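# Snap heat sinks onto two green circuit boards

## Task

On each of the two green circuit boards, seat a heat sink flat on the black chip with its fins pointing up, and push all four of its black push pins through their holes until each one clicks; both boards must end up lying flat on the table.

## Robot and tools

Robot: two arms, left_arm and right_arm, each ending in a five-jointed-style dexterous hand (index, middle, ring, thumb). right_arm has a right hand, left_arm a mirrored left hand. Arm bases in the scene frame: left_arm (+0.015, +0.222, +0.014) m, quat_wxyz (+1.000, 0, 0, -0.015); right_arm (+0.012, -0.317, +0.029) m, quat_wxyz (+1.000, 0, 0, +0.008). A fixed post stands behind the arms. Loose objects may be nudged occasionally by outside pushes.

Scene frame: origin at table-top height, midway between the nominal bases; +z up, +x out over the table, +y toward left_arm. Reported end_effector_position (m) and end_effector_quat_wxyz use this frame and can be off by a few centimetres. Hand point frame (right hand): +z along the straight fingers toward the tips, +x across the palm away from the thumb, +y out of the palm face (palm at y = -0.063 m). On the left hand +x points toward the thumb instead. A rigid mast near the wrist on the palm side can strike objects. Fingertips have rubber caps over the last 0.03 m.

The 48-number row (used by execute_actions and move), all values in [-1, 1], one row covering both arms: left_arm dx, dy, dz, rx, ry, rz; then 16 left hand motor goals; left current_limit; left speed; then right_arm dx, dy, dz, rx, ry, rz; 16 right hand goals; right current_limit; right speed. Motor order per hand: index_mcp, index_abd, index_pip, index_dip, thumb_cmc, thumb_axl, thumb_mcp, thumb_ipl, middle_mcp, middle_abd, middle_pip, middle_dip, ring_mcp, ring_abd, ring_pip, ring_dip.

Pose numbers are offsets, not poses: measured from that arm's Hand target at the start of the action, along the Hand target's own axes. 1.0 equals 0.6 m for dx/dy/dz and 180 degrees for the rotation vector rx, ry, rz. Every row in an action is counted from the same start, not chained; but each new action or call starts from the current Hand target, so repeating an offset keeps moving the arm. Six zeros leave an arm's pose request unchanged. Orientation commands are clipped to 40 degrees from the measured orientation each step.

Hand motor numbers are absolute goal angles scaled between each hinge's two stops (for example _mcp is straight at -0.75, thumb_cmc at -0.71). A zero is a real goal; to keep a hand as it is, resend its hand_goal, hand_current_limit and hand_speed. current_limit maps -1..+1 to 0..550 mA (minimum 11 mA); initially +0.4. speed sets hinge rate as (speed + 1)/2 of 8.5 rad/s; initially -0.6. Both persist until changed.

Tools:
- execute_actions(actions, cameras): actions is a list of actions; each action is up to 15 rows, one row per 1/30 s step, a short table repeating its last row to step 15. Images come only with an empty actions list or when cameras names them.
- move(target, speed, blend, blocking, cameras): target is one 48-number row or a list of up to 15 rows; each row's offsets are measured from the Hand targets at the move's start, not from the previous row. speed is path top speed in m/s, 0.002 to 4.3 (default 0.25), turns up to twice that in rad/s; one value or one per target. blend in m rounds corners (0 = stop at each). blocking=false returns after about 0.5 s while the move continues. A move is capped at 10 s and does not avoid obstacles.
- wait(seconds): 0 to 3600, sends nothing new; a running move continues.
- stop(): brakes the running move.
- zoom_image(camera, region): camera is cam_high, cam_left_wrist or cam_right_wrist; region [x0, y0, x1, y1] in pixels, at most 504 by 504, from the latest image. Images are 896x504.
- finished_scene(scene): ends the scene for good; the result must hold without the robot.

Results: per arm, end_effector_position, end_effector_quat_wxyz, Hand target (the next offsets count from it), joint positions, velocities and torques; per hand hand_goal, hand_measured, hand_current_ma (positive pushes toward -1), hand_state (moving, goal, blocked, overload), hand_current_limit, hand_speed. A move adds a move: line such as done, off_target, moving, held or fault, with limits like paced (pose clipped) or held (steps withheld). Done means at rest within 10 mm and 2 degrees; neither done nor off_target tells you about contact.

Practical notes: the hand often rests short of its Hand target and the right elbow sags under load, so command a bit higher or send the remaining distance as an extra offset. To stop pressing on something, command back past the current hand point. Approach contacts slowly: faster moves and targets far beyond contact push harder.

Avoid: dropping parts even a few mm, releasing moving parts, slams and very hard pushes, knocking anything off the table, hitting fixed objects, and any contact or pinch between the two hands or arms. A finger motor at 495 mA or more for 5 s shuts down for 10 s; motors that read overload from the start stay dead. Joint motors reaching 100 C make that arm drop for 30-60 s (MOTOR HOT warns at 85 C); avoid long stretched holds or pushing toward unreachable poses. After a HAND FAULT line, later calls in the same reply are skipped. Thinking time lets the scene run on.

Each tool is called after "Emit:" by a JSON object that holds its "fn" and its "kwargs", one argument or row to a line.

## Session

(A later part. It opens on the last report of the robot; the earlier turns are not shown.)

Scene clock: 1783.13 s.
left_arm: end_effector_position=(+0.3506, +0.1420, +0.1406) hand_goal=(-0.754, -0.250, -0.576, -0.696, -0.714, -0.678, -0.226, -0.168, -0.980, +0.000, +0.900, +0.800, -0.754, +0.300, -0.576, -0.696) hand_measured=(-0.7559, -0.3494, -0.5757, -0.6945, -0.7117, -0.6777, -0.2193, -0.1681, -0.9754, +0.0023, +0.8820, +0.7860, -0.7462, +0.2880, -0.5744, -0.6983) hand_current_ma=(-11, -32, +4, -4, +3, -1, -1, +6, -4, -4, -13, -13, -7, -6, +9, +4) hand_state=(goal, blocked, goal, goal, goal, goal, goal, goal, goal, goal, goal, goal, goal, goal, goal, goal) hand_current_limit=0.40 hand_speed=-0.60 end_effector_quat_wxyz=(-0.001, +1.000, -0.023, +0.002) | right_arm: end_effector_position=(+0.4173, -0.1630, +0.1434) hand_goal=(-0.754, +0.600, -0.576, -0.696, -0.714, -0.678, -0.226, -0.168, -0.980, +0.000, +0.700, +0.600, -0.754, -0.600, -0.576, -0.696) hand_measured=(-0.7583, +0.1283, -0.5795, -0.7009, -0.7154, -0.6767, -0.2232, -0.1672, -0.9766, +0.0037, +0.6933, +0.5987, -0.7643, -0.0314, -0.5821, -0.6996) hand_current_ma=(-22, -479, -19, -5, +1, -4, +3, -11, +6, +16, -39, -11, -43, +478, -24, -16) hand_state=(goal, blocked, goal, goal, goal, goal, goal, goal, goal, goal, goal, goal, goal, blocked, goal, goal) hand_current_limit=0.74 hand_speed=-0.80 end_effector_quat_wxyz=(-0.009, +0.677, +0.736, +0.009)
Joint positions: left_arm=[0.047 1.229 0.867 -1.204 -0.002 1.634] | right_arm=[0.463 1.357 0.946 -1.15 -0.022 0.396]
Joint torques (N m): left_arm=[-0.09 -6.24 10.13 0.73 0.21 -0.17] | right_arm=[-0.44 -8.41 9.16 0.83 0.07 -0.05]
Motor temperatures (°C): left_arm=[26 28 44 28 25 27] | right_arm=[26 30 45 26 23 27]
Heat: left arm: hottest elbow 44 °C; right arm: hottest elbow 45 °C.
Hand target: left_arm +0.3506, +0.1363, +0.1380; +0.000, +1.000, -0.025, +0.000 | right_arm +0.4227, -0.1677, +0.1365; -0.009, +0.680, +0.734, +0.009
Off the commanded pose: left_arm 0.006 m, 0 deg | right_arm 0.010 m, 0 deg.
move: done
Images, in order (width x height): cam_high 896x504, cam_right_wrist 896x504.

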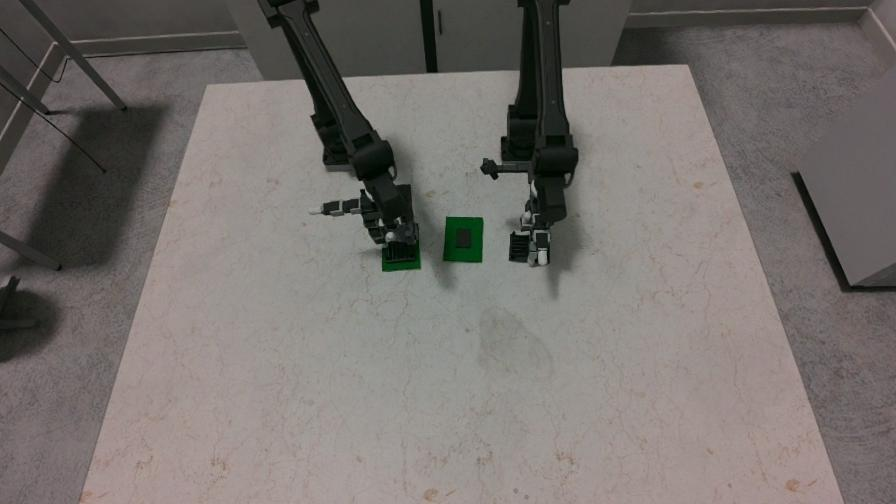

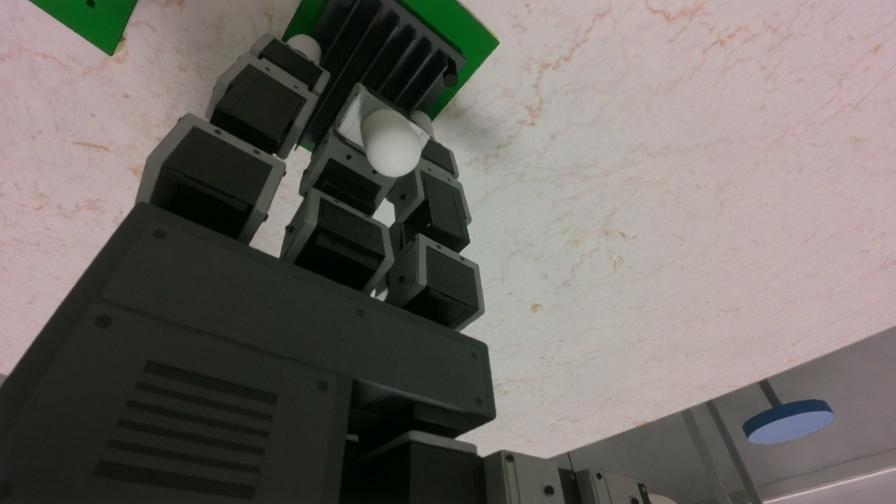

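Emit:
{"fn": "move", "kwargs": {
  "target": [0,0,0,0,0,0,-0.754,-0.25,-0.576,-0.696,-0.714,-0.678,-0.226,-0.168,-0.98,0,0.9,0.8,-0.754,0.3,-0.576,-0.696,0.4,-0.6,-0.003,0.004,0.011,0,0,0,-0.754,0.6,-0.576,-0.696,-0.714,-0.678,-0.226,-0.168,-0.98,0,0.7,0.6,-0.754,-0.6,-0.576,-0.696,0.74,-0.8],
  "speed": 0.03,
  "cameras": ["cam_right_wrist","cam_high"]
}}

Emit:
{"fn": "zoom_image", "kwargs": {
  "camera": "cam_high",
  "region": [372, 222, 432, 277]
}}

Emit:
{"fn": "zoom_image", "kwargs": {
  "camera": "cam_right_wrist",
  "region": [270, 0, 560, 180]
}}

Scene clock: 1816.00 s.
left_arm: end_effector_position=(+0.3506, +0.1420, +0.1406) hand_goal=(-0.754, -0.250, -0.576, -0.696, -0.714, -0.678, -0.226, -0.168, -0.980, +0.000, +0.900, +0.800, -0.754, +0.300, -0.576, -0.696) hand_measured=(-0.7547, -0.3508, -0.5757, -0.6958, -0.7117, -0.6777, -0.2203, -0.1681, -0.9754, +0.0023, +0.8832, +0.7860, -0.7450, +0.2880, -0.5757, -0.6983) hand_current_ma=(+1, -34, +5, -11, +14, +4, +2, +8, +0, -6, -7, -19, -5, +3, +13, +3) hand_state=(goal, blocked, goal, goal, goal, goal, goal, goal, goal, goal, goal, goal, goal, goal, goal, goal) hand_current_limit=0.40 hand_speed=-0.60 end_effector_quat_wxyz=(-0.001, +1.000, -0.023, +0.002) | right_arm: end_effector_position=(+0.4208, -0.1633, +0.1426) hand_goal=(-0.754, +0.600, -0.576, -0.696, -0.714, -0.678, -0.226, -0.168, -0.980, +0.000, +0.700, +0.600, -0.754, -0.600, -0.576, -0.696) hand_measured=(-0.7679, +0.1283, -0.5834, -0.7009, -0.7167, -0.6767, -0.2232, -0.1672, -0.9778, +0.0023, +0.6920, +0.5987, -0.7655, -0.0314, -0.5834, -0.6996) hand_current_ma=(-68, -476, -39, -10, +1, +2, +10, +2, +5, +8, -44, -4, -52, +481, -32, -17) hand_state=(goal, blocked, goal, goal, goal, goal, goal, goal, goal, goal, goal, goal, goal, blocked, goal, goal) hand_current_limit=0.74 hand_speed=-0.80 end_effector_quat_wxyz=(-0.007, +0.676, +0.736, +0.014)
Joint positions: left_arm=[0.047 1.229 0.867 -1.204 -0.002 1.634] | right_arm=[0.457 1.359 0.944 -1.134 -0.024 0.389]
Joint torques (N m): left_arm=[-0.5 -5.95 10.29 0.5 0.22 -0.17] | right_arm=[-0.44 -7.71 8.77 0.94 0.11 -0.05]
Heat: left arm: hottest elbow 44 °C; right arm: hottest elbow 44 °C.
Hand target: left_arm +0.3506, +0.1363, +0.1380; +0.000, +1.000, -0.025, +0.000 | right_arm +0.4252, -0.1691, +0.1299; -0.009, +0.680, +0.734, +0.009
Off the commanded pose: left_arm 0.006 m, 0 deg | right_arm 0.015 m, 1 deg.
move: off_target (right_arm)
Images, in order (width x height): cam_high 896x504, cam_right_wrist 896x504.

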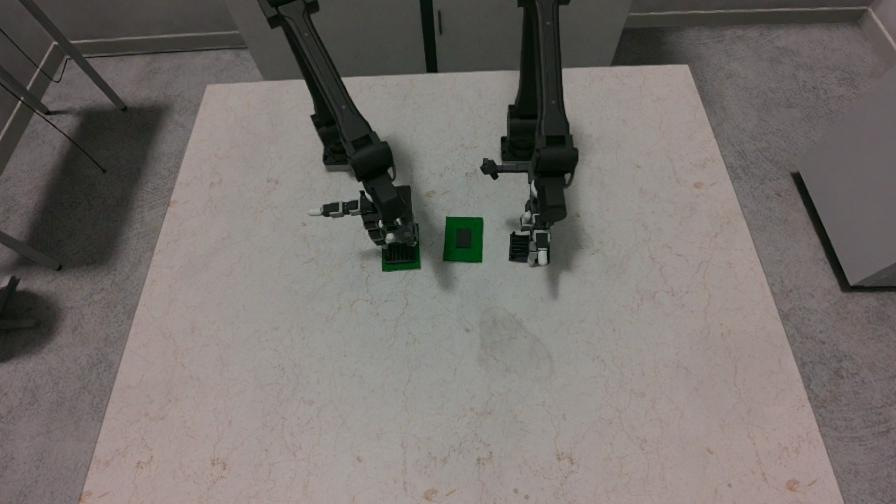

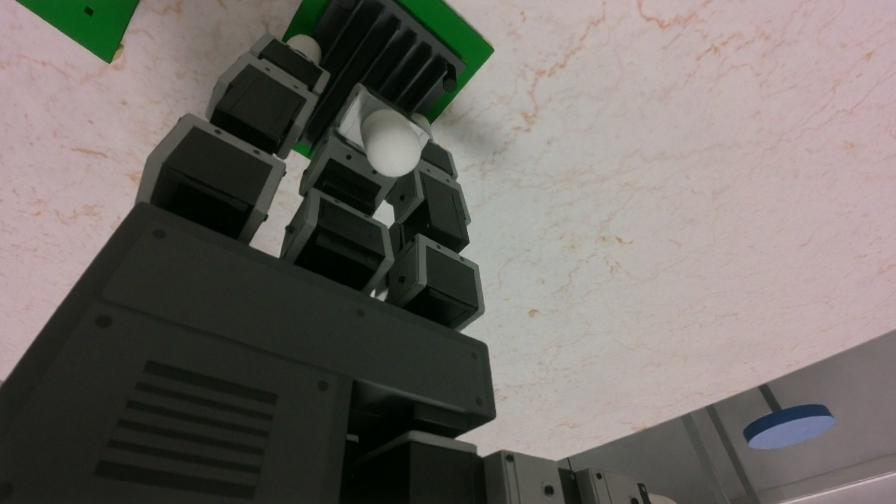

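Scaled by 8.400 from the camera's image (finer frame: 1280x720).

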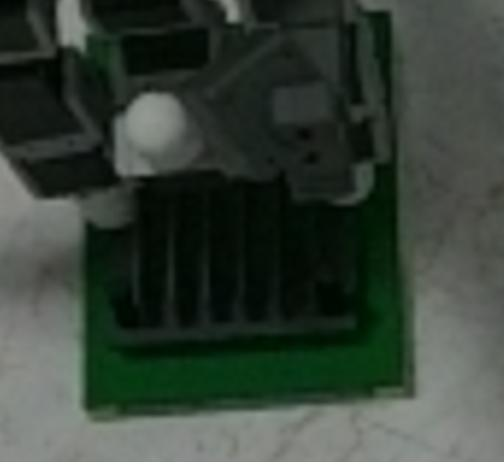

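Scaled by 1.738 from the camera's image (finer frame: 1280x720).

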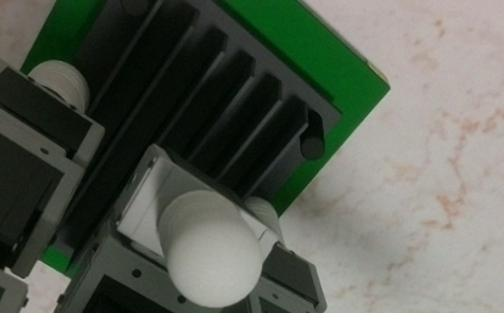

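Emit:
{"fn": "move", "kwargs": {
  "target": [0,0,0,0,0,0,-0.754,-0.25,-0.576,-0.696,-0.714,-0.678,-0.226,-0.168,-0.98,0,0.9,0.8,-0.754,0.3,-0.576,-0.696,0.4,-0.6,0.008,0.0,0,0,0,0,-0.754,0.6,-0.576,-0.696,-0.714,-0.678,-0.226,-0.168,-0.98,0,0.7,0.6,-0.754,-0.6,-0.576,-0.696,0.74,-0.8],
  "speed": 0.02,
  "cameras": ["cam_right_wrist","cam_high"]
}}

Emit:
{"fn": "zoom_image", "kwargs": {
  "camera": "cam_high",
  "region": [372, 222, 432, 277]
}}

Emit:
{"fn": "zoom_image", "kwargs": {
  "camera": "cam_right_wrist",
  "region": [270, 0, 560, 180]
}}

Scene clock: 1874.40 s.
left_arm: end_effector_position=(+0.3506, +0.1420, +0.1406) hand_goal=(-0.754, -0.250, -0.576, -0.696, -0.714, -0.678, -0.226, -0.168, -0.980, +0.000, +0.900, +0.800, -0.754, +0.300, -0.576, -0.696) hand_measured=(-0.7547, -0.3494, -0.5757, -0.6945, -0.7117, -0.6777, -0.2193, -0.1672, -0.9754, +0.0023, +0.8845, +0.7860, -0.7450, +0.2865, -0.5757, -0.6971) hand_current_ma=(-7, -36, -10, -8, +6, +3, +7, +8, -4, -9, -5, -14, -6, +2, -6, +10) hand_state=(goal, blocked, goal, goal, goal, goal, goal, goal, goal, goal, goal, goal, goal, goal, goal, goal) hand_current_limit=0.40 hand_speed=-0.60 end_effector_quat_wxyz=(-0.001, +1.000, -0.023, +0.002) | right_arm: end_effector_position=(+0.4208, -0.1633, +0.1426) hand_goal=(-0.754, +0.600, -0.576, -0.696, -0.714, -0.678, -0.226, -0.168, -0.980, +0.000, +0.700, +0.600, -0.754, -0.600, -0.576, -0.696) hand_measured=(-0.7679, +0.1283, -0.5834, -0.6996, -0.7154, -0.6777, -0.2232, -0.1681, -0.9778, +0.0023, +0.6920, +0.5987, -0.7655, -0.0314, -0.5834, -0.6996) hand_current_ma=(-65, -481, -37, -11, -5, -6, +6, -1, +12, +6, -37, -3, -48, +478, -38, -9) hand_state=(goal, blocked, goal, goal, goal, goal, goal, goal, goal, goal, goal, goal, goal, blocked, goal, goal) hand_current_limit=0.74 hand_speed=-0.80 end_effector_quat_wxyz=(-0.007, +0.676, +0.736, +0.014)
Joint positions: left_arm=[0.047 1.229 0.867 -1.204 -0.002 1.634] | right_arm=[0.457 1.359 0.944 -1.134 -0.024 0.389]
Joint torques (N m): left_arm=[-0.56 -6.59 10.15 0.64 0.27 -0.17] | right_arm=[0.56 -7.24 9.17 0.92 0.11 0.07]
Heat: left arm: hottest elbow 44 °C; right arm: hottest elbow 41 °C.
Hand target: left_arm +0.3506, +0.1363, +0.1380; +0.000, +1.000, -0.025, +0.000 | right_arm +0.4249, -0.1643, +0.1300; -0.009, +0.680, +0.733, +0.009
Off the commanded pose: left_arm 0.006 m, 0 deg | right_arm 0.013 m, 1 deg.
move: off_target (right_arm)
Images, in order (width x height): cam_high 896x504, cam_right_wrist 896x504.

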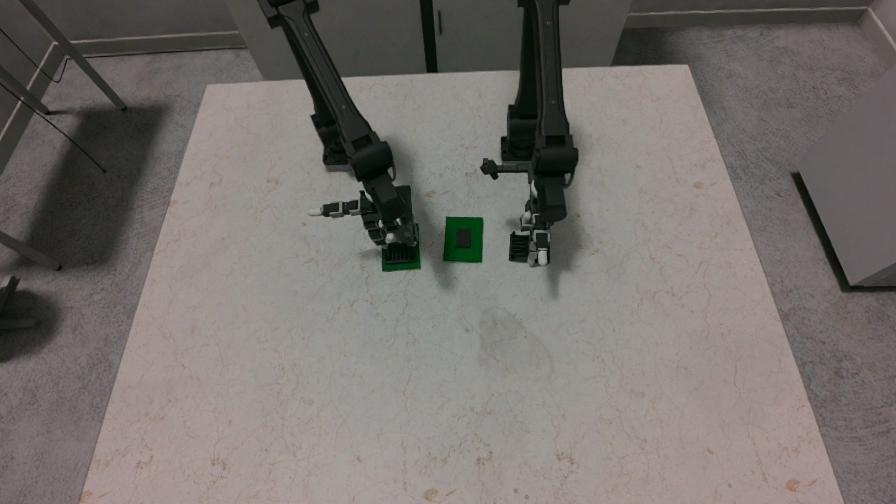

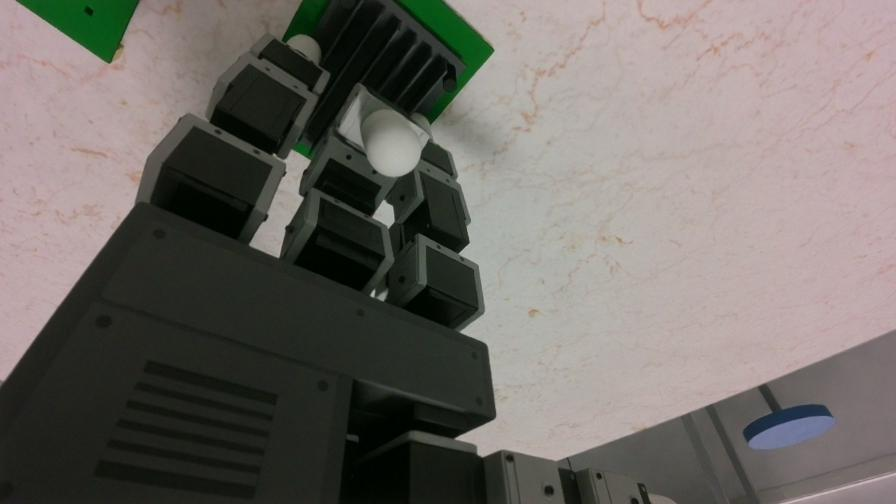

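Scaled by 8.400 from the camera's image (finer frame: 1280x720).

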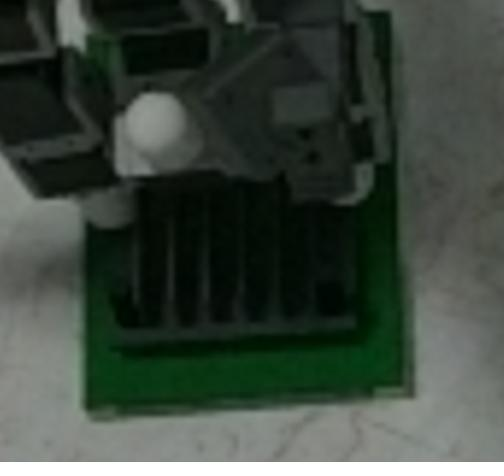

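Scaled by 1.738 from the camera's image (finer frame: 1280x720).

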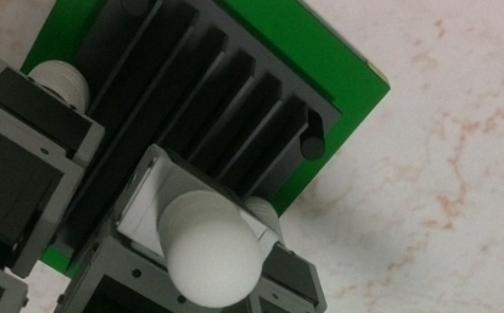

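Emit:
{"fn": "move", "kwargs": {
  "target": [
    [0,0,0,0,0,0,-0.754,-0.25,-0.576,-0.696,-0.714,-0.678,-0.226,-0.168,-0.98,0,0.9,0.8,-0.754,0.3,-0.576,-0.696,0.4,-0.6,0.0,0.0,-0.006,0,0,0,-0.754,0.25,-0.576,-0.696,-0.714,-0.678,-0.226,-0.168,-0.98,0,0.7,0.6,-0.754,-0.15,-0.576,-0.696,0.5,-0.9],
    [0,0,0,0,0,0,-0.754,-0.25,-0.576,-0.696,-0.714,-0.678,-0.226,-0.168,-0.98,0,0.9,0.8,-0.754,0.3,-0.576,-0.696,0.4,-0.6,0.0,0.0,-0.006,0,0,0,-0.754,0.0,-0.576,-0.696,-0.714,-0.678,-0.226,-0.168,-0.98,0,0.7,0.6,-0.754,0.1,-0.576,-0.696,0.5,-0.9]
  ],
  "speed": 0.02,
  "cameras": ["cam_right_wrist"]
}}

Scene clock: 1888.23 s.
left_arm: end_effector_position=(+0.3506, +0.1420, +0.1406) hand_goal=(-0.754, -0.250, -0.576, -0.696, -0.714, -0.678, -0.226, -0.168, -0.980, +0.000, +0.900, +0.800, -0.754, +0.300, -0.576, -0.696) hand_measured=(-0.7547, -0.3494, -0.5757, -0.6958, -0.7117, -0.6777, -0.2193, -0.1681, -0.9754, +0.0023, +0.8832, +0.7860, -0.7450, +0.2865, -0.5744, -0.6983) hand_current_ma=(-5, -36, +2, -5, +4, -4, +1, +12, +2, +0, -5, -10, -4, +2, +4, +5) hand_state=(goal, blocked, goal, goal, goal, goal, goal, goal, goal, goal, goal, goal, goal, goal, goal, goal) hand_current_limit=0.40 hand_speed=-0.60 end_effector_quat_wxyz=(-0.001, +1.000, -0.023, +0.002) | right_arm: end_effector_position=(+0.4207, -0.1628, +0.1426) hand_goal=(-0.754, +0.000, -0.576, -0.696, -0.714, -0.678, -0.226, -0.168, -0.980, +0.000, +0.700, +0.600, -0.754, +0.100, -0.576, -0.696) hand_measured=(-0.7679, +0.1136, -0.5834, -0.7009, -0.7154, -0.6767, -0.2232, -0.1672, -0.9778, +0.0023, +0.6920, +0.5987, -0.7559, +0.0931, -0.5770, -0.6971) hand_current_ma=(-65, +322, -24, -12, +0, +0, +1, -6, +1, +1, -41, -7, -12, -9, -4, -4) hand_state=(goal, blocked, goal, goal, goal, goal, goal, goal, goal, goal, goal, goal, goal, goal, goal, goal) hand_current_limit=0.50 hand_speed=-0.90 end_effector_quat_wxyz=(-0.009, +0.676, +0.736, +0.015)
Joint positions: left_arm=[0.047 1.229 0.867 -1.204 -0.002 1.634] | right_arm=[0.457 1.359 0.944 -1.133 -0.026 0.389]
Joint torques (N m): left_arm=[0.32 -6.07 10.21 0.64 0.26 -0.16] | right_arm=[0.56 -7.59 9.73 0.54 0.22 0.06]
Heat: left arm: hottest elbow 44 °C; right arm: hottest elbow 41 °C.
Hand target: left_arm +0.3506, +0.1363, +0.1380; +0.000, +1.000, -0.025, +0.000 | right_arm +0.4249, -0.1645, +0.1337; -0.009, +0.680, +0.733, +0.009
Off the commanded pose: left_arm 0.006 m, 0 deg | right_arm 0.010 m, 1 deg.
move: done

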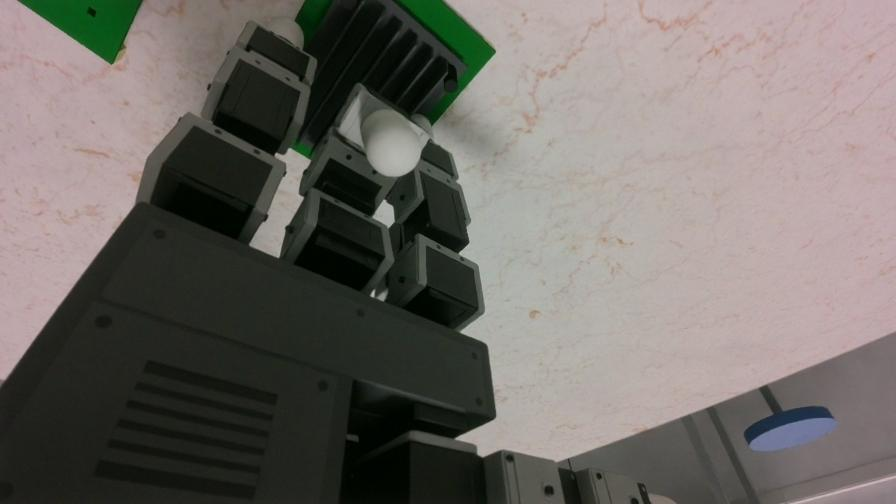

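Emit:
{"fn": "zoom_image", "kwargs": {
  "camera": "cam_right_wrist",
  "region": [360, 40, 500, 180]
}}

Scaled by 3.600 from the camera's image (finer frame: 1280x720).

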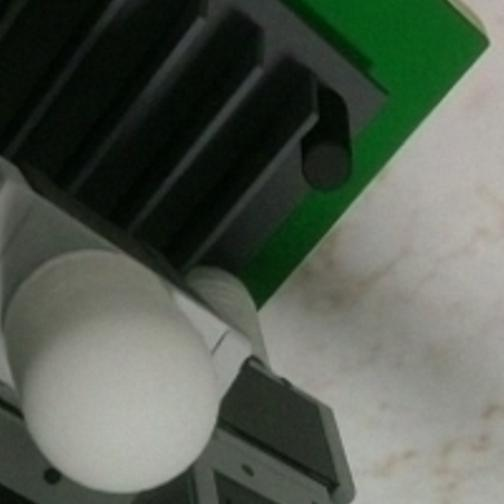

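Emit:
{"fn": "move", "kwargs": {
  "target": [0,0,0,0,0,0,-0.754,-0.25,-0.576,-0.696,-0.714,-0.678,-0.226,-0.168,-0.98,0,0.9,0.8,-0.754,0.3,-0.576,-0.696,0.4,-0.6,0.0,0.0,-0.02,0,0,0,-0.754,0.05,-0.576,-0.696,-0.714,-0.678,-0.226,-0.168,-0.98,0,0.7,0.6,-0.754,0.05,-0.576,-0.696,0.4,-0.9],
  "speed": 0.02,
  "cameras": []
}}

Scene clock: 1906.60 s.
left_arm: end_effector_position=(+0.3506, +0.1420, +0.1406) hand_goal=(-0.754, -0.250, -0.576, -0.696, -0.714, -0.678, -0.226, -0.168, -0.980, +0.000, +0.900, +0.800, -0.754, +0.300, -0.576, -0.696) hand_measured=(-0.7535, -0.3508, -0.5757, -0.6958, -0.7104, -0.6767, -0.2193, -0.1672, -0.9742, +0.0023, +0.8820, +0.7847, -0.7462, +0.2865, -0.5744, -0.6983) hand_current_ma=(-2, -30, -8, -9, +14, -5, +8, +12, -2, +2, -14, -12, -3, -7, -6, +4) hand_state=(goal, blocked, goal, goal, goal, goal, goal, goal, goal, goal, goal, goal, goal, goal, goal, goal) hand_current_limit=0.40 hand_speed=-0.60 end_effector_quat_wxyz=(-0.001, +1.000, -0.023, +0.002) | right_arm: end_effector_position=(+0.4188, -0.1632, +0.1419) hand_goal=(-0.754, +0.050, -0.576, -0.696, -0.714, -0.678, -0.226, -0.168, -0.980, +0.000, +0.700, +0.600, -0.754, +0.050, -0.576, -0.696) hand_measured=(-0.7535, +0.1151, -0.5808, -0.6996, -0.7154, -0.6767, -0.2232, -0.1672, -0.9766, +0.0008, +0.6933, +0.5987, -0.7559, +0.0535, -0.5770, -0.6958) hand_current_ma=(+4, +176, -25, -12, -1, -1, +2, -6, +3, +8, -34, -12, -10, +12, -9, -1) hand_state=(goal, blocked, goal, goal, goal, goal, goal, goal, goal, goal, goal, goal, goal, goal, goal, goal) hand_current_limit=0.40 hand_speed=-0.90 end_effector_quat_wxyz=(-0.011, +0.676, +0.736, +0.012)
Joint positions: left_arm=[0.047 1.229 0.867 -1.204 -0.002 1.634] | right_arm=[0.457 1.359 0.944 -1.142 -0.03 0.389]
Joint torques (N m): left_arm=[-0.56 -6.48 10.28 0.83 0.22 -0.21] | right_arm=[0.56 -8.7 11.38 -0.4 0.33 0.06]
Heat: left arm: hottest elbow 44 °C; right arm: hottest elbow 41 °C.
Hand target: left_arm +0.3506, +0.1363, +0.1380; +0.000, +1.000, -0.025, +0.000 | right_arm +0.4249, -0.1648, +0.1456; -0.009, +0.680, +0.733, +0.009
Off the commanded pose: left_arm 0.006 m, 0 deg | right_arm 0.007 m, 1 deg.
move: done

Raise more (the arm needs to overcome its friction).

Emit:
{"fn": "move", "kwargs": {
  "target": [0,0,0,0,0,0,-0.754,-0.25,-0.576,-0.696,-0.714,-0.678,-0.226,-0.168,-0.98,0,0.9,0.8,-0.754,0.3,-0.576,-0.696,0.4,-0.6,0.0,0.0,-0.018,0,0,0,-0.754,0.05,-0.576,-0.696,-0.714,-0.678,-0.226,-0.168,-0.98,0,0.7,0.6,-0.754,0.05,-0.576,-0.696,0.4,-0.9],
  "speed": 0.02,
  "cameras": ["cam_right_wrist"]
}}

Scene clock: 1912.50 s.
left_arm: end_effector_position=(+0.3506, +0.1420, +0.1406) hand_goal=(-0.754, -0.250, -0.576, -0.696, -0.714, -0.678, -0.226, -0.168, -0.980, +0.000, +0.900, +0.800, -0.754, +0.300, -0.576, -0.696) hand_measured=(-0.7559, -0.3494, -0.5770, -0.6945, -0.7117, -0.6777, -0.2193, -0.1681, -0.9766, +0.0008, +0.8832, +0.7847, -0.7450, +0.2865, -0.5744, -0.6983) hand_current_ma=(+0, -40, +1, +1, +6, -5, +7, +5, +6, -5, -13, -14, -5, -2, +2, +12) hand_state=(goal, blocked, goal, goal, goal, goal, goal, goal, goal, goal, goal, goal, goal, goal, goal, goal) hand_current_limit=0.40 hand_speed=-0.60 end_effector_quat_wxyz=(-0.001, +1.000, -0.023, +0.002) | right_arm: end_effector_position=(+0.4113, -0.1679, +0.1399) hand_goal=(-0.754, +0.050, -0.576, -0.696, -0.714, -0.678, -0.226, -0.168, -0.980, +0.000, +0.700, +0.600, -0.754, +0.050, -0.576, -0.696) hand_measured=(-0.7474, +0.0550, -0.5744, -0.6958, -0.7142, -0.6777, -0.2232, -0.1681, -0.9778, +0.0008, +0.6920, +0.5987, -0.7547, +0.0535, -0.5757, -0.6971) hand_current_ma=(+31, +11, +3, +8, +5, +2, +6, -17, +10, +7, -37, -9, -4, +9, -8, -4) hand_state=(goal, goal, goal, goal, goal, goal, goal, goal, goal, goal, goal, goal, goal, goal, goal, goal) hand_current_limit=0.40 hand_speed=-0.90 end_effector_quat_wxyz=(-0.015, +0.677, +0.736, -0.006)
Joint positions: left_arm=[0.047 1.229 0.867 -1.204 -0.002 1.634] | right_arm=[0.457 1.359 0.944 -1.178 -0.025 0.389]
Joint torques (N m): left_arm=[0.09 -6.24 10.19 0.75 0.26 -0.19] | right_arm=[0.44 -9.76 12.77 -0.31 0.17 0.06]
Heat: left arm: hottest elbow 44 °C; right arm: hottest elbow 41 °C.
Hand target: left_arm +0.3506, +0.1363, +0.1380; +0.000, +1.000, -0.025, +0.000 | right_arm +0.4249, -0.1650, +0.1564; -0.009, +0.680, +0.733, +0.009
Off the commanded pose: left_arm 0.006 m, 0 deg | right_arm 0.022 m, 2 deg.
move: off_target (right_arm)

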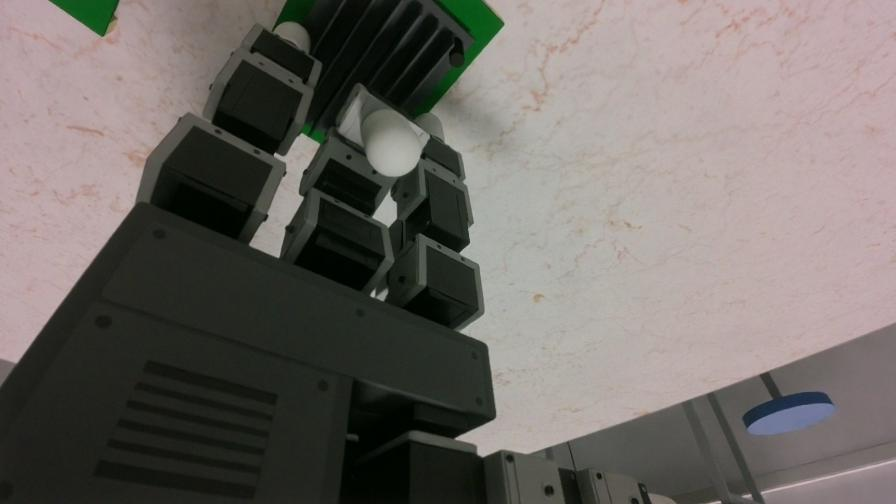

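Emit:
{"fn": "move", "kwargs": {
  "target": [0,0,0,0,0,0,-0.754,-0.25,-0.576,-0.696,-0.714,-0.678,-0.226,-0.168,-0.98,0,0.9,0.8,-0.754,0.3,-0.576,-0.696,0.4,-0.6,0.0,0.0,-0.1,0,0,0,-0.754,0.0,-0.576,-0.696,-0.714,-0.678,-0.226,-0.168,-0.98,0,0.7,0.6,-0.754,0.1,-0.576,-0.696,0.4,-0.9],
  "speed": 0.05,
  "cameras": ["cam_right_wrist","cam_high"]
}}

Emit:
{"fn": "zoom_image", "kwargs": {
  "camera": "cam_right_wrist",
  "region": [270, 0, 560, 180]
}}

Emit:
{"fn": "zoom_image", "kwargs": {
  "camera": "cam_high",
  "region": [372, 222, 432, 277]
}}

Scene clock: 1921.70 s.
left_arm: end_effector_position=(+0.3506, +0.1420, +0.1406) hand_goal=(-0.754, -0.250, -0.576, -0.696, -0.714, -0.678, -0.226, -0.168, -0.980, +0.000, +0.900, +0.800, -0.754, +0.300, -0.576, -0.696) hand_measured=(-0.7547, -0.3508, -0.5770, -0.6945, -0.7117, -0.6777, -0.2203, -0.1681, -0.9742, +0.0008, +0.8832, +0.7860, -0.7462, +0.2865, -0.5744, -0.6983) hand_current_ma=(-7, -46, +3, -2, +14, +0, -1, +9, -2, -5, +2, -9, -8, -1, +0, +4) hand_state=(goal, blocked, goal, goal, goal, goal, goal, goal, goal, goal, goal, goal, goal, goal, goal, goal) hand_current_limit=0.40 hand_speed=-0.60 end_effector_quat_wxyz=(-0.001, +1.000, -0.023, +0.002) | right_arm: end_effector_position=(+0.4126, -0.1674, +0.1969) hand_goal=(-0.754, +0.000, -0.576, -0.696, -0.714, -0.678, -0.226, -0.168, -0.980, +0.000, +0.700, +0.600, -0.754, +0.100, -0.576, -0.696) hand_measured=(-0.7474, +0.0008, -0.5744, -0.6958, -0.7104, -0.6777, -0.2232, -0.1681, -0.9778, +0.0008, +0.6920, +0.5987, -0.7547, +0.0931, -0.5770, -0.6971) hand_current_ma=(+30, +3, +2, +17, +19, -6, +6, -21, +5, +6, -36, -7, -7, -18, -4, -4) hand_state=(goal, goal, goal, goal, goal, goal, goal, goal, goal, goal, goal, goal, goal, goal, goal, goal) hand_current_limit=0.40 hand_speed=-0.90 end_effector_quat_wxyz=(-0.016, +0.677, +0.736, -0.008)
Joint positions: left_arm=[0.047 1.229 0.867 -1.204 -0.002 1.634] | right_arm=[0.457 1.313 1.061 -1.345 -0.025 0.389]
Joint torques (N m): left_arm=[-0.62 -6.53 10.02 0.75 0.16 -0.12] | right_arm=[0.15 -9.76 13.37 -0.32 0.16 0.02]
Heat: left arm: hottest elbow 44 °C; right arm: hottest elbow 42 °C.
Hand target: left_arm +0.3506, +0.1363, +0.1380; +0.000, +1.000, -0.025, +0.000 | right_arm +0.4250, -0.1666, +0.2163; -0.009, +0.680, +0.733, +0.009
Off the commanded pose: left_arm 0.006 m, 0 deg | right_arm 0.023 m, 2 deg.
move: off_target (right_arm)
Images, in order (width x height): cam_high 896x504, cam_right_wrist 896x504.

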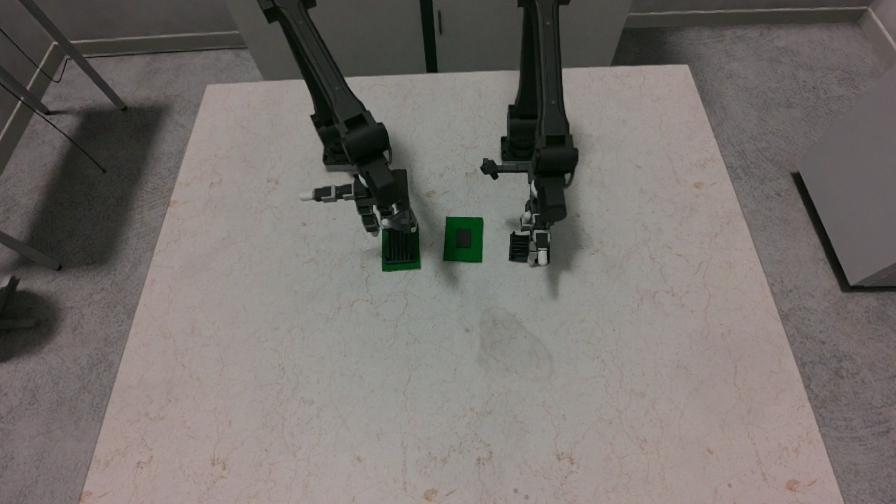

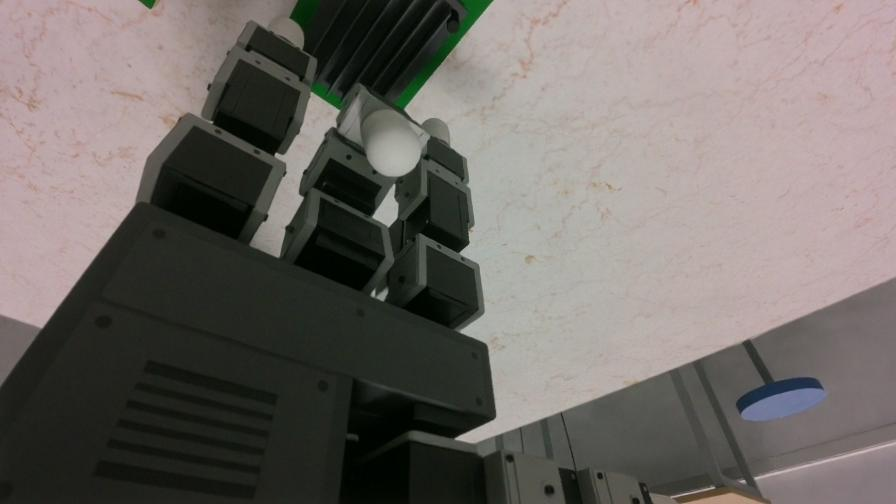

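Scaled by 1.738 from the camera's image (finer frame: 1280x720).

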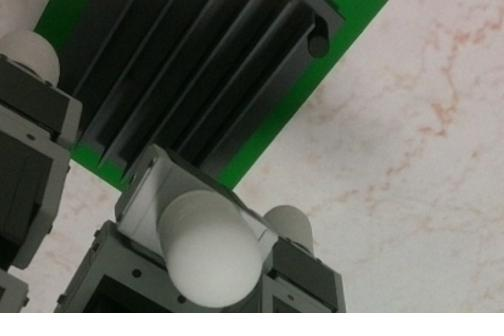

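Scaled by 8.400 from the camera's image (finer frame: 1280x720).

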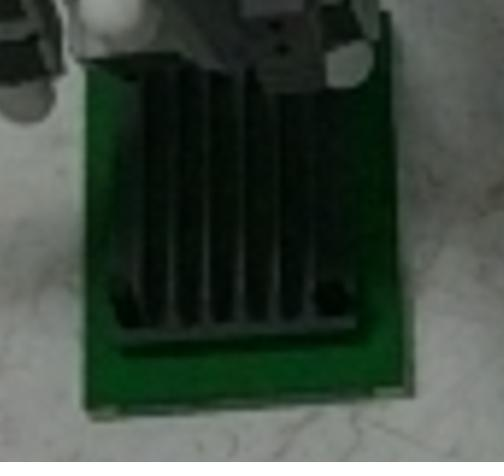

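Emit:
{"fn": "move", "kwargs": {
  "target": [0,0,0,0,0,0,-0.754,-0.25,-0.576,-0.696,-0.714,-0.678,-0.226,-0.168,-0.98,0,0.9,0.8,-0.754,0.3,-0.576,-0.696,0.4,-0.6,0.28,0.19,0.03,0,0,0,-0.754,0.0,-0.576,-0.696,-0.714,-0.678,-0.226,-0.168,-0.98,0,0.9,0.8,-0.754,0.0,-0.576,-0.696,0.4,-0.6],
  "speed": 0.15,
  "cameras": ["cam_right_wrist","cam_high"]
}}

Scene clock: 1941.37 s.
left_arm: end_effector_position=(+0.3506, +0.1420, +0.1406) hand_goal=(-0.754, -0.250, -0.576, -0.696, -0.714, -0.678, -0.226, -0.168, -0.980, +0.000, +0.900, +0.800, -0.754, +0.300, -0.576, -0.696) hand_measured=(-0.7547, -0.3508, -0.5757, -0.6958, -0.7104, -0.6767, -0.2193, -0.1681, -0.9754, +0.0008, +0.8845, +0.7860, -0.7450, +0.2865, -0.5757, -0.6983) hand_current_ma=(-6, -36, +4, -7, +18, -12, -4, +13, -3, -10, -10, -7, -7, -4, +2, +6) hand_state=(goal, blocked, goal, goal, goal, goal, goal, goal, goal, goal, goal, goal, goal, goal, goal, goal) hand_current_limit=0.40 hand_speed=-0.60 end_effector_quat_wxyz=(-0.001, +1.000, -0.023, +0.002) | right_arm: end_effector_position=(+0.5193, -0.0021, +0.2001) hand_goal=(-0.754, +0.000, -0.576, -0.696, -0.714, -0.678, -0.226, -0.168, -0.980, +0.000, +0.900, +0.800, -0.754, +0.000, -0.576, -0.696) hand_measured=(-0.7486, +0.0023, -0.5744, -0.6958, -0.7104, -0.6777, -0.2232, -0.1672, -0.9766, +0.0008, +0.8832, +0.7872, -0.7547, -0.0007, -0.5757, -0.6971) hand_current_ma=(+22, +8, +9, +9, +27, -2, +6, -7, +5, +4, -68, -50, -15, -4, -15, -5) hand_state=(goal, goal, goal, goal, goal, goal, goal, goal, goal, goal, goal, goal, goal, goal, goal, goal) hand_current_limit=0.40 hand_speed=-0.60 end_effector_quat_wxyz=(-0.010, +0.680, +0.733, +0.006)
Joint positions: left_arm=[0.047 1.229 0.867 -1.204 -0.002 1.634] | right_arm=[0.644 1.753 1.567 -1.375 -0.023 0.585]
Joint torques (N m): left_arm=[-0.03 -5.77 10.47 1.05 0.24 -0.18] | right_arm=[2.14 -14.8 13.68 -0.36 0.18 0.11]
Heat: left arm: hottest elbow 44 °C; right arm: hottest elbow 44 °C.
Hand target: left_arm +0.3506, +0.1363, +0.1380; +0.000, +1.000, -0.025, +0.000 | right_arm +0.5259, +0.0100, +0.2027; -0.009, +0.680, +0.734, +0.009
Off the commanded pose: left_arm 0.006 m, 0 deg | right_arm 0.014 m, 0 deg.
move: off_target (right_arm)
Images, in order (width x height): cam_high 896x504, cam_right_wrist 896x504.

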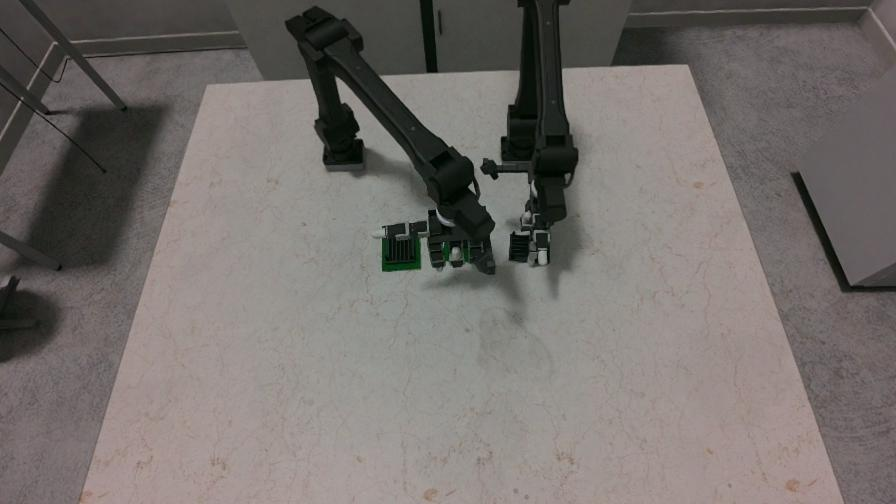

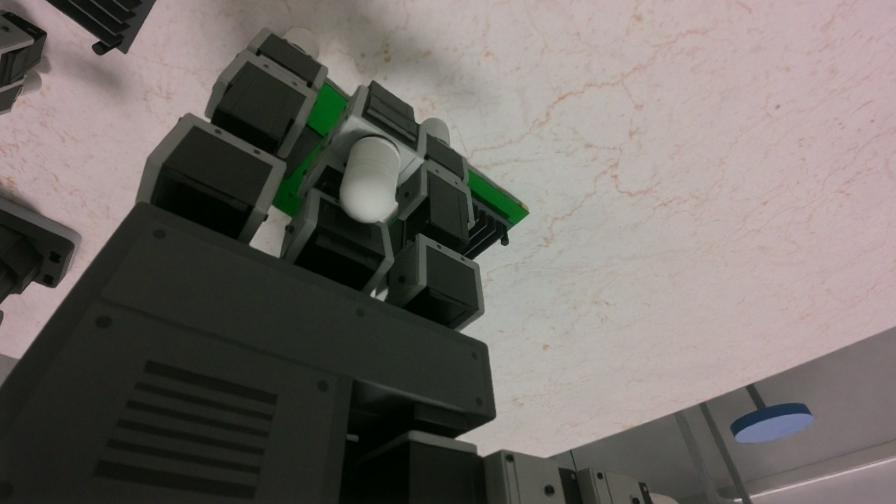

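Emit:
{"fn": "move", "kwargs": {
  "target": [0,0,0,0,0,0,-0.754,-0.25,-0.576,-0.696,-0.714,-0.678,-0.226,-0.168,-0.98,0,0.9,0.8,-0.754,0.3,-0.576,-0.696,0.4,-0.6,-0.2702,-0.1907,0,0,-0.0083,0,-0.754,0.0,-0.576,-0.696,-0.714,-0.678,-0.226,-0.168,-0.98,0,0.9,0.8,-0.754,0.0,-0.576,-0.696,0.4,-0.6],
  "speed": 0.15,
  "cameras": ["cam_right_wrist"]
}}

Scene clock: 2021.70 s.
left_arm: end_effector_position=(+0.3506, +0.1420, +0.1406) hand_goal=(-0.754, -0.250, -0.576, -0.696, -0.714, -0.678, -0.226, -0.168, -0.980, +0.000, +0.900, +0.800, -0.754, +0.300, -0.576, -0.696) hand_measured=(-0.7547, -0.3508, -0.5757, -0.6958, -0.7104, -0.6767, -0.2203, -0.1681, -0.9754, +0.0008, +0.8832, +0.7860, -0.7450, +0.2880, -0.5744, -0.6983) hand_current_ma=(-8, -37, -7, -9, +12, -5, -3, +4, +4, -5, -7, -20, -10, -1, +4, +1) hand_state=(goal, blocked, goal, goal, goal, goal, goal, goal, goal, goal, goal, goal, goal, goal, goal, goal) hand_current_limit=0.40 hand_speed=-0.60 end_effector_quat_wxyz=(-0.001, +1.000, -0.023, +0.002) | right_arm: end_effector_position=(+0.4229, -0.1550, +0.2006) hand_goal=(-0.754, +0.000, -0.576, -0.696, -0.714, -0.678, -0.226, -0.168, -0.980, +0.000, +0.900, +0.800, -0.754, +0.000, -0.576, -0.696) hand_measured=(-0.7474, -0.0021, -0.5744, -0.6958, -0.7154, -0.6777, -0.2232, -0.1681, -0.9766, +0.0008, +0.8832, +0.7872, -0.7547, -0.0021, -0.5770, -0.6971) hand_current_ma=(+31, -6, +4, +10, -1, -8, +3, -9, +4, +0, -76, -55, +6, -8, -2, -7) hand_state=(goal, goal, goal, goal, goal, goal, goal, goal, goal, goal, goal, goal, goal, goal, goal, goal) hand_current_limit=0.40 hand_speed=-0.60 end_effector_quat_wxyz=(+0.000, +0.678, +0.735, -0.002)
Joint positions: left_arm=[0.047 1.229 0.867 -1.204 -0.002 1.634] | right_arm=[0.487 1.338 1.086 -1.323 0.001 0.424]
Joint torques (N m): left_arm=[-0.67 -5.89 10.14 0.64 0.24 -0.18] | right_arm=[-0.09 -10.23 9.13 0.43 0.13 -0.07]
Heat: left arm: hottest elbow 44 °C; right arm: hottest elbow 46 °C.
Hand target: left_arm +0.3506, +0.1363, +0.1380; +0.000, +1.000, -0.025, +0.000 | right_arm +0.4240, -0.1602, +0.1985; +0.000, +0.680, +0.734, +0.000
Off the commanded pose: left_arm 0.006 m, 0 deg | right_arm 0.006 m, 0 deg.
move: done

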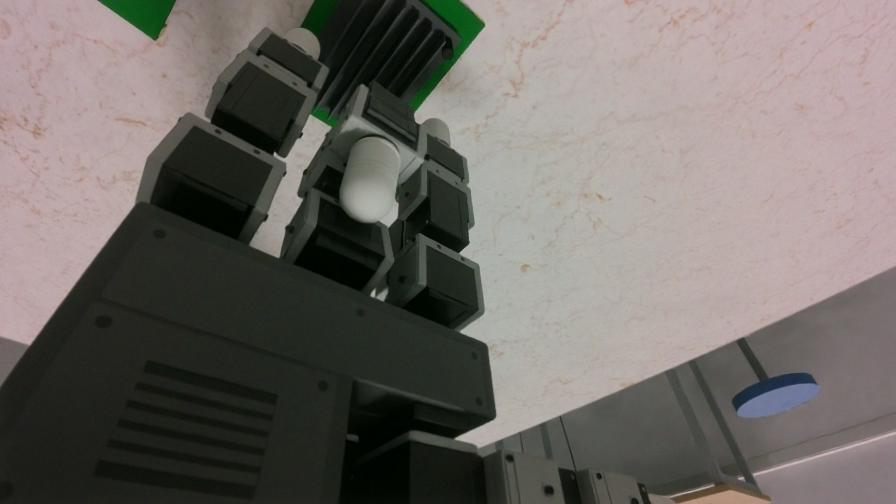

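Emit:
{"fn": "zoom_image", "kwargs": {
  "camera": "cam_right_wrist",
  "region": [380, 0, 500, 120]
}}

Scaled by 4.200 from the camera's image (finer frame: 1280x720).

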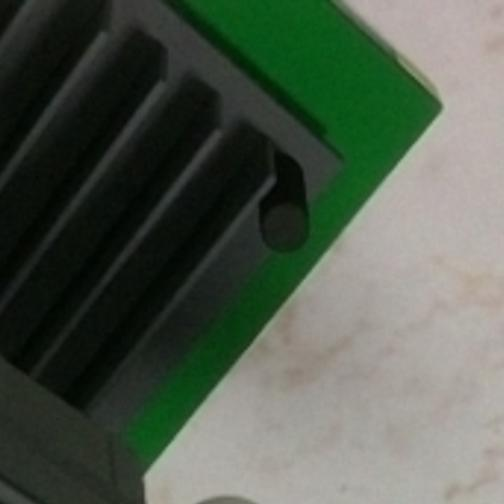

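Emit:
{"fn": "move", "kwargs": {
  "target": [0,0,0,0,0,0,-0.754,-0.25,-0.576,-0.696,-0.714,-0.678,-0.226,-0.168,-0.98,0,0.9,0.8,-0.754,0.3,-0.576,-0.696,0.4,-0.6,0,-0.006,0.1,0,0,0,-0.754,0.02,-0.576,-0.696,-0.714,-0.678,-0.226,-0.168,-0.98,0,0.9,0.8,-0.754,-0.02,-0.576,-0.696,0.4,-0.6],
  "speed": 0.04,
  "cameras": ["cam_right_wrist"]
}}

Emit:
{"fn": "zoom_image", "kwargs": {
  "camera": "cam_right_wrist",
  "region": [250, 0, 510, 160]
}}

Scene clock: 2069.23 s.
left_arm: end_effector_position=(+0.3506, +0.1420, +0.1406) hand_goal=(-0.754, -0.250, -0.576, -0.696, -0.714, -0.678, -0.226, -0.168, -0.980, +0.000, +0.900, +0.800, -0.754, +0.300, -0.576, -0.696) hand_measured=(-0.7547, -0.3508, -0.5744, -0.6945, -0.7117, -0.6777, -0.2193, -0.1681, -0.9754, +0.0023, +0.8832, +0.7860, -0.7450, +0.2880, -0.5757, -0.6971) hand_current_ma=(-3, -31, -4, -6, +12, +5, +7, +11, -8, -2, -8, -18, -7, -7, -2, +11) hand_state=(goal, blocked, goal, goal, goal, goal, goal, goal, goal, goal, goal, goal, goal, goal, goal, goal) hand_current_limit=0.40 hand_speed=-0.60 end_effector_quat_wxyz=(-0.001, +1.000, -0.023, +0.002) | right_arm: end_effector_position=(+0.4193, -0.1569, +0.1488) hand_goal=(-0.754, +0.020, -0.576, -0.696, -0.714, -0.678, -0.226, -0.168, -0.980, +0.000, +0.900, +0.800, -0.754, -0.020, -0.576, -0.696) hand_measured=(-0.7474, +0.0184, -0.5744, -0.6971, -0.7167, -0.6767, -0.2232, -0.1681, -0.9766, +0.0023, +0.8832, +0.7872, -0.7547, -0.0139, -0.5770, -0.6958) hand_current_ma=(+21, +0, -4, +8, -1, +1, +5, -1, +0, +8, -77, -55, -2, +11, -4, -4) hand_state=(goal, goal, goal, goal, goal, goal, goal, goal, goal, goal, goal, goal, goal, goal, goal, goal) hand_current_limit=0.40 hand_speed=-0.60 end_effector_quat_wxyz=(+0.003, +0.678, +0.735, +0.007)
Joint positions: left_arm=[0.047 1.229 0.867 -1.204 -0.002 1.634] | right_arm=[0.487 1.362 0.962 -1.156 0.001 0.423]
Joint torques (N m): left_arm=[0.09 -7.71 10.24 0.62 0.19 -0.2] | right_arm=[0.26 -8.29 8.94 0.5 0.11 -0.01]
Heat: left arm: hottest elbow 44 °C; right arm: hottest elbow 45 °C.
Hand target: left_arm +0.3506, +0.1363, +0.1380; +0.000, +1.000, -0.025, +0.000 | right_arm +0.4205, -0.1605, +0.1385; +0.000, +0.680, +0.734, +0.000
Off the commanded pose: left_arm 0.006 m, 0 deg | right_arm 0.011 m, 1 deg.
move: off_target (right_arm)

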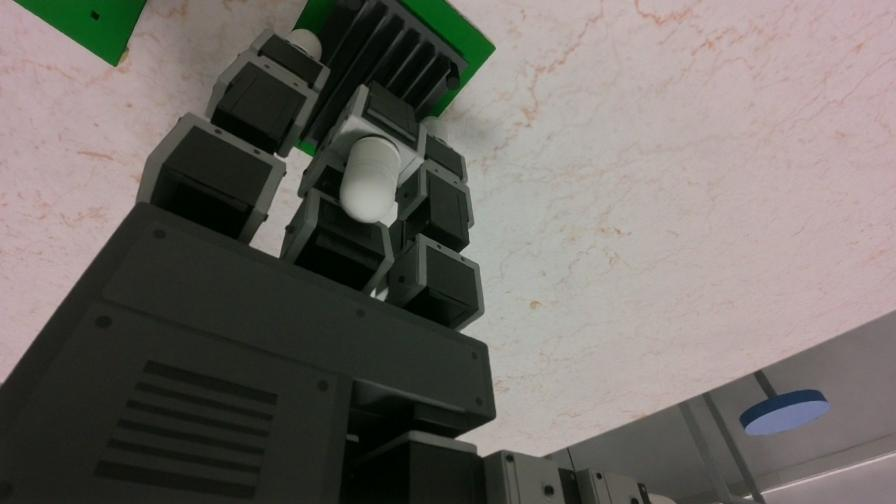

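Scaled by 1.938 from the camera's image (finer frame: 1280x720).

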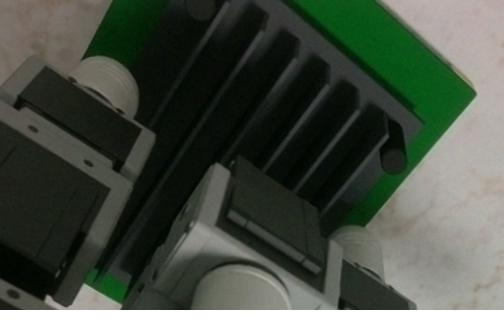

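Emit:
{"fn": "move", "kwargs": {
  "target": [
    [0,0,0,0,0,0,-0.754,-0.25,-0.576,-0.696,-0.714,-0.678,-0.226,-0.168,-0.98,0,0.9,0.8,-0.754,0.3,-0.576,-0.696,0.4,-0.6,0,0,0.006,0,0,0,-0.754,0.06,-0.576,-0.696,-0.714,-0.678,-0.226,-0.168,-0.98,0,0.9,0.8,-0.754,0.02,-0.576,-0.696,0.2,-0.9],
    [0,0,0,0,0,0,-0.754,-0.25,-0.576,-0.696,-0.714,-0.678,-0.226,-0.168,-0.98,0,0.9,0.8,-0.754,0.3,-0.576,-0.696,0.4,-0.6,0,0,0.006,0,0,0,-0.754,0.2,-0.576,-0.696,-0.714,-0.678,-0.226,-0.168,-0.98,0,0.9,0.8,-0.754,-0.12,-0.576,-0.696,0.2,-0.9]
  ],
  "speed": 0.04,
  "cameras": ["cam_right_wrist"]
}}

Emit:
{"fn": "zoom_image", "kwargs": {
  "camera": "cam_right_wrist",
  "region": [250, 0, 510, 160]
}}

Scene clock: 2088.70 s.
left_arm: end_effector_position=(+0.3506, +0.1420, +0.1406) hand_goal=(-0.754, -0.250, -0.576, -0.696, -0.714, -0.678, -0.226, -0.168, -0.980, +0.000, +0.900, +0.800, -0.754, +0.300, -0.576, -0.696) hand_measured=(-0.7535, -0.3508, -0.5757, -0.6958, -0.7104, -0.6777, -0.2193, -0.1681, -0.9742, +0.0023, +0.8832, +0.7860, -0.7462, +0.2865, -0.5744, -0.6983) hand_current_ma=(-1, -35, +1, -5, +8, -5, +8, +14, -2, -3, -12, -16, -2, -8, +7, +2) hand_state=(goal, blocked, goal, goal, goal, goal, goal, goal, goal, goal, goal, goal, goal, goal, goal, goal) hand_current_limit=0.40 hand_speed=-0.60 end_effector_quat_wxyz=(-0.001, +1.000, -0.023, +0.002) | right_arm: end_effector_position=(+0.4197, -0.1568, +0.1455) hand_goal=(-0.754, +0.200, -0.576, -0.696, -0.714, -0.678, -0.226, -0.168, -0.980, +0.000, +0.900, +0.800, -0.754, -0.120, -0.576, -0.696) hand_measured=(-0.7474, +0.1063, -0.5744, -0.6958, -0.7167, -0.6777, -0.2232, -0.1681, -0.9766, +0.0008, +0.8832, +0.7872, -0.7535, -0.0490, -0.5782, -0.6971) hand_current_ma=(+20, -263, +4, +2, +3, +4, +3, -9, +13, +5, -80, -46, +2, +201, -17, -14) hand_state=(goal, blocked, goal, goal, goal, goal, goal, goal, goal, goal, goal, goal, goal, blocked, goal, goal) hand_current_limit=0.20 hand_speed=-0.90 end_effector_quat_wxyz=(+0.003, +0.678, +0.735, +0.008)
Joint positions: left_arm=[0.047 1.229 0.867 -1.204 -0.002 1.634] | right_arm=[0.487 1.366 0.956 -1.144 0.001 0.423]
Joint torques (N m): left_arm=[-1.2 -6.42 10.15 0.58 0.2 -0.2] | right_arm=[0.15 -8.35 8.87 0.49 0.12 -0.01]
Heat: left arm: hottest elbow 44 °C; right arm: hottest elbow 43 °C.
Hand target: left_arm +0.3506, +0.1363, +0.1380; +0.000, +1.000, -0.025, +0.000 | right_arm +0.4205, -0.1606, +0.1349; +0.000, +0.680, +0.734, +0.000
Off the commanded pose: left_arm 0.006 m, 0 deg | right_arm 0.011 m, 1 deg.
move: off_target (right_arm); target 2's new numbers were sent with right_arm's hand 0.011 m and 1 deg from that target

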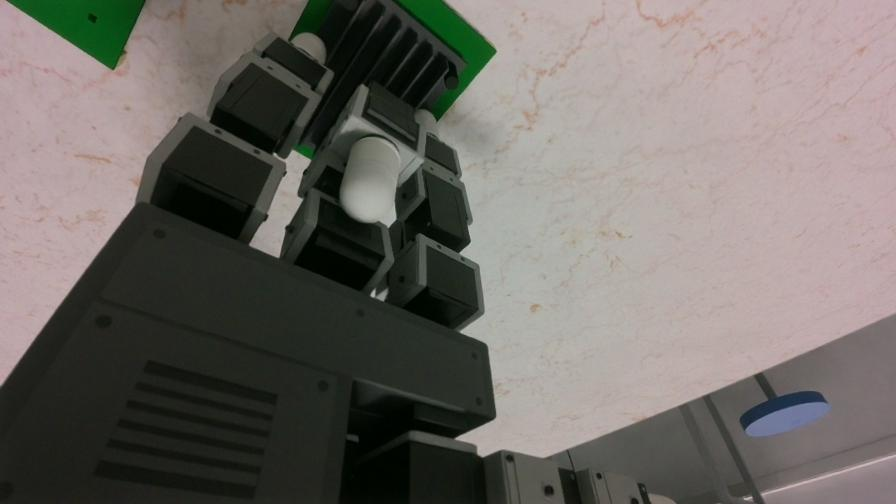

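Scaled by 1.938 from the camera's image (finer frame: 1280x720).

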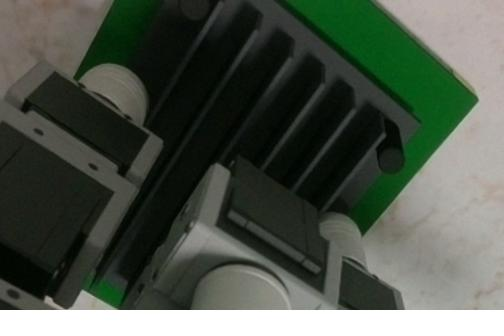

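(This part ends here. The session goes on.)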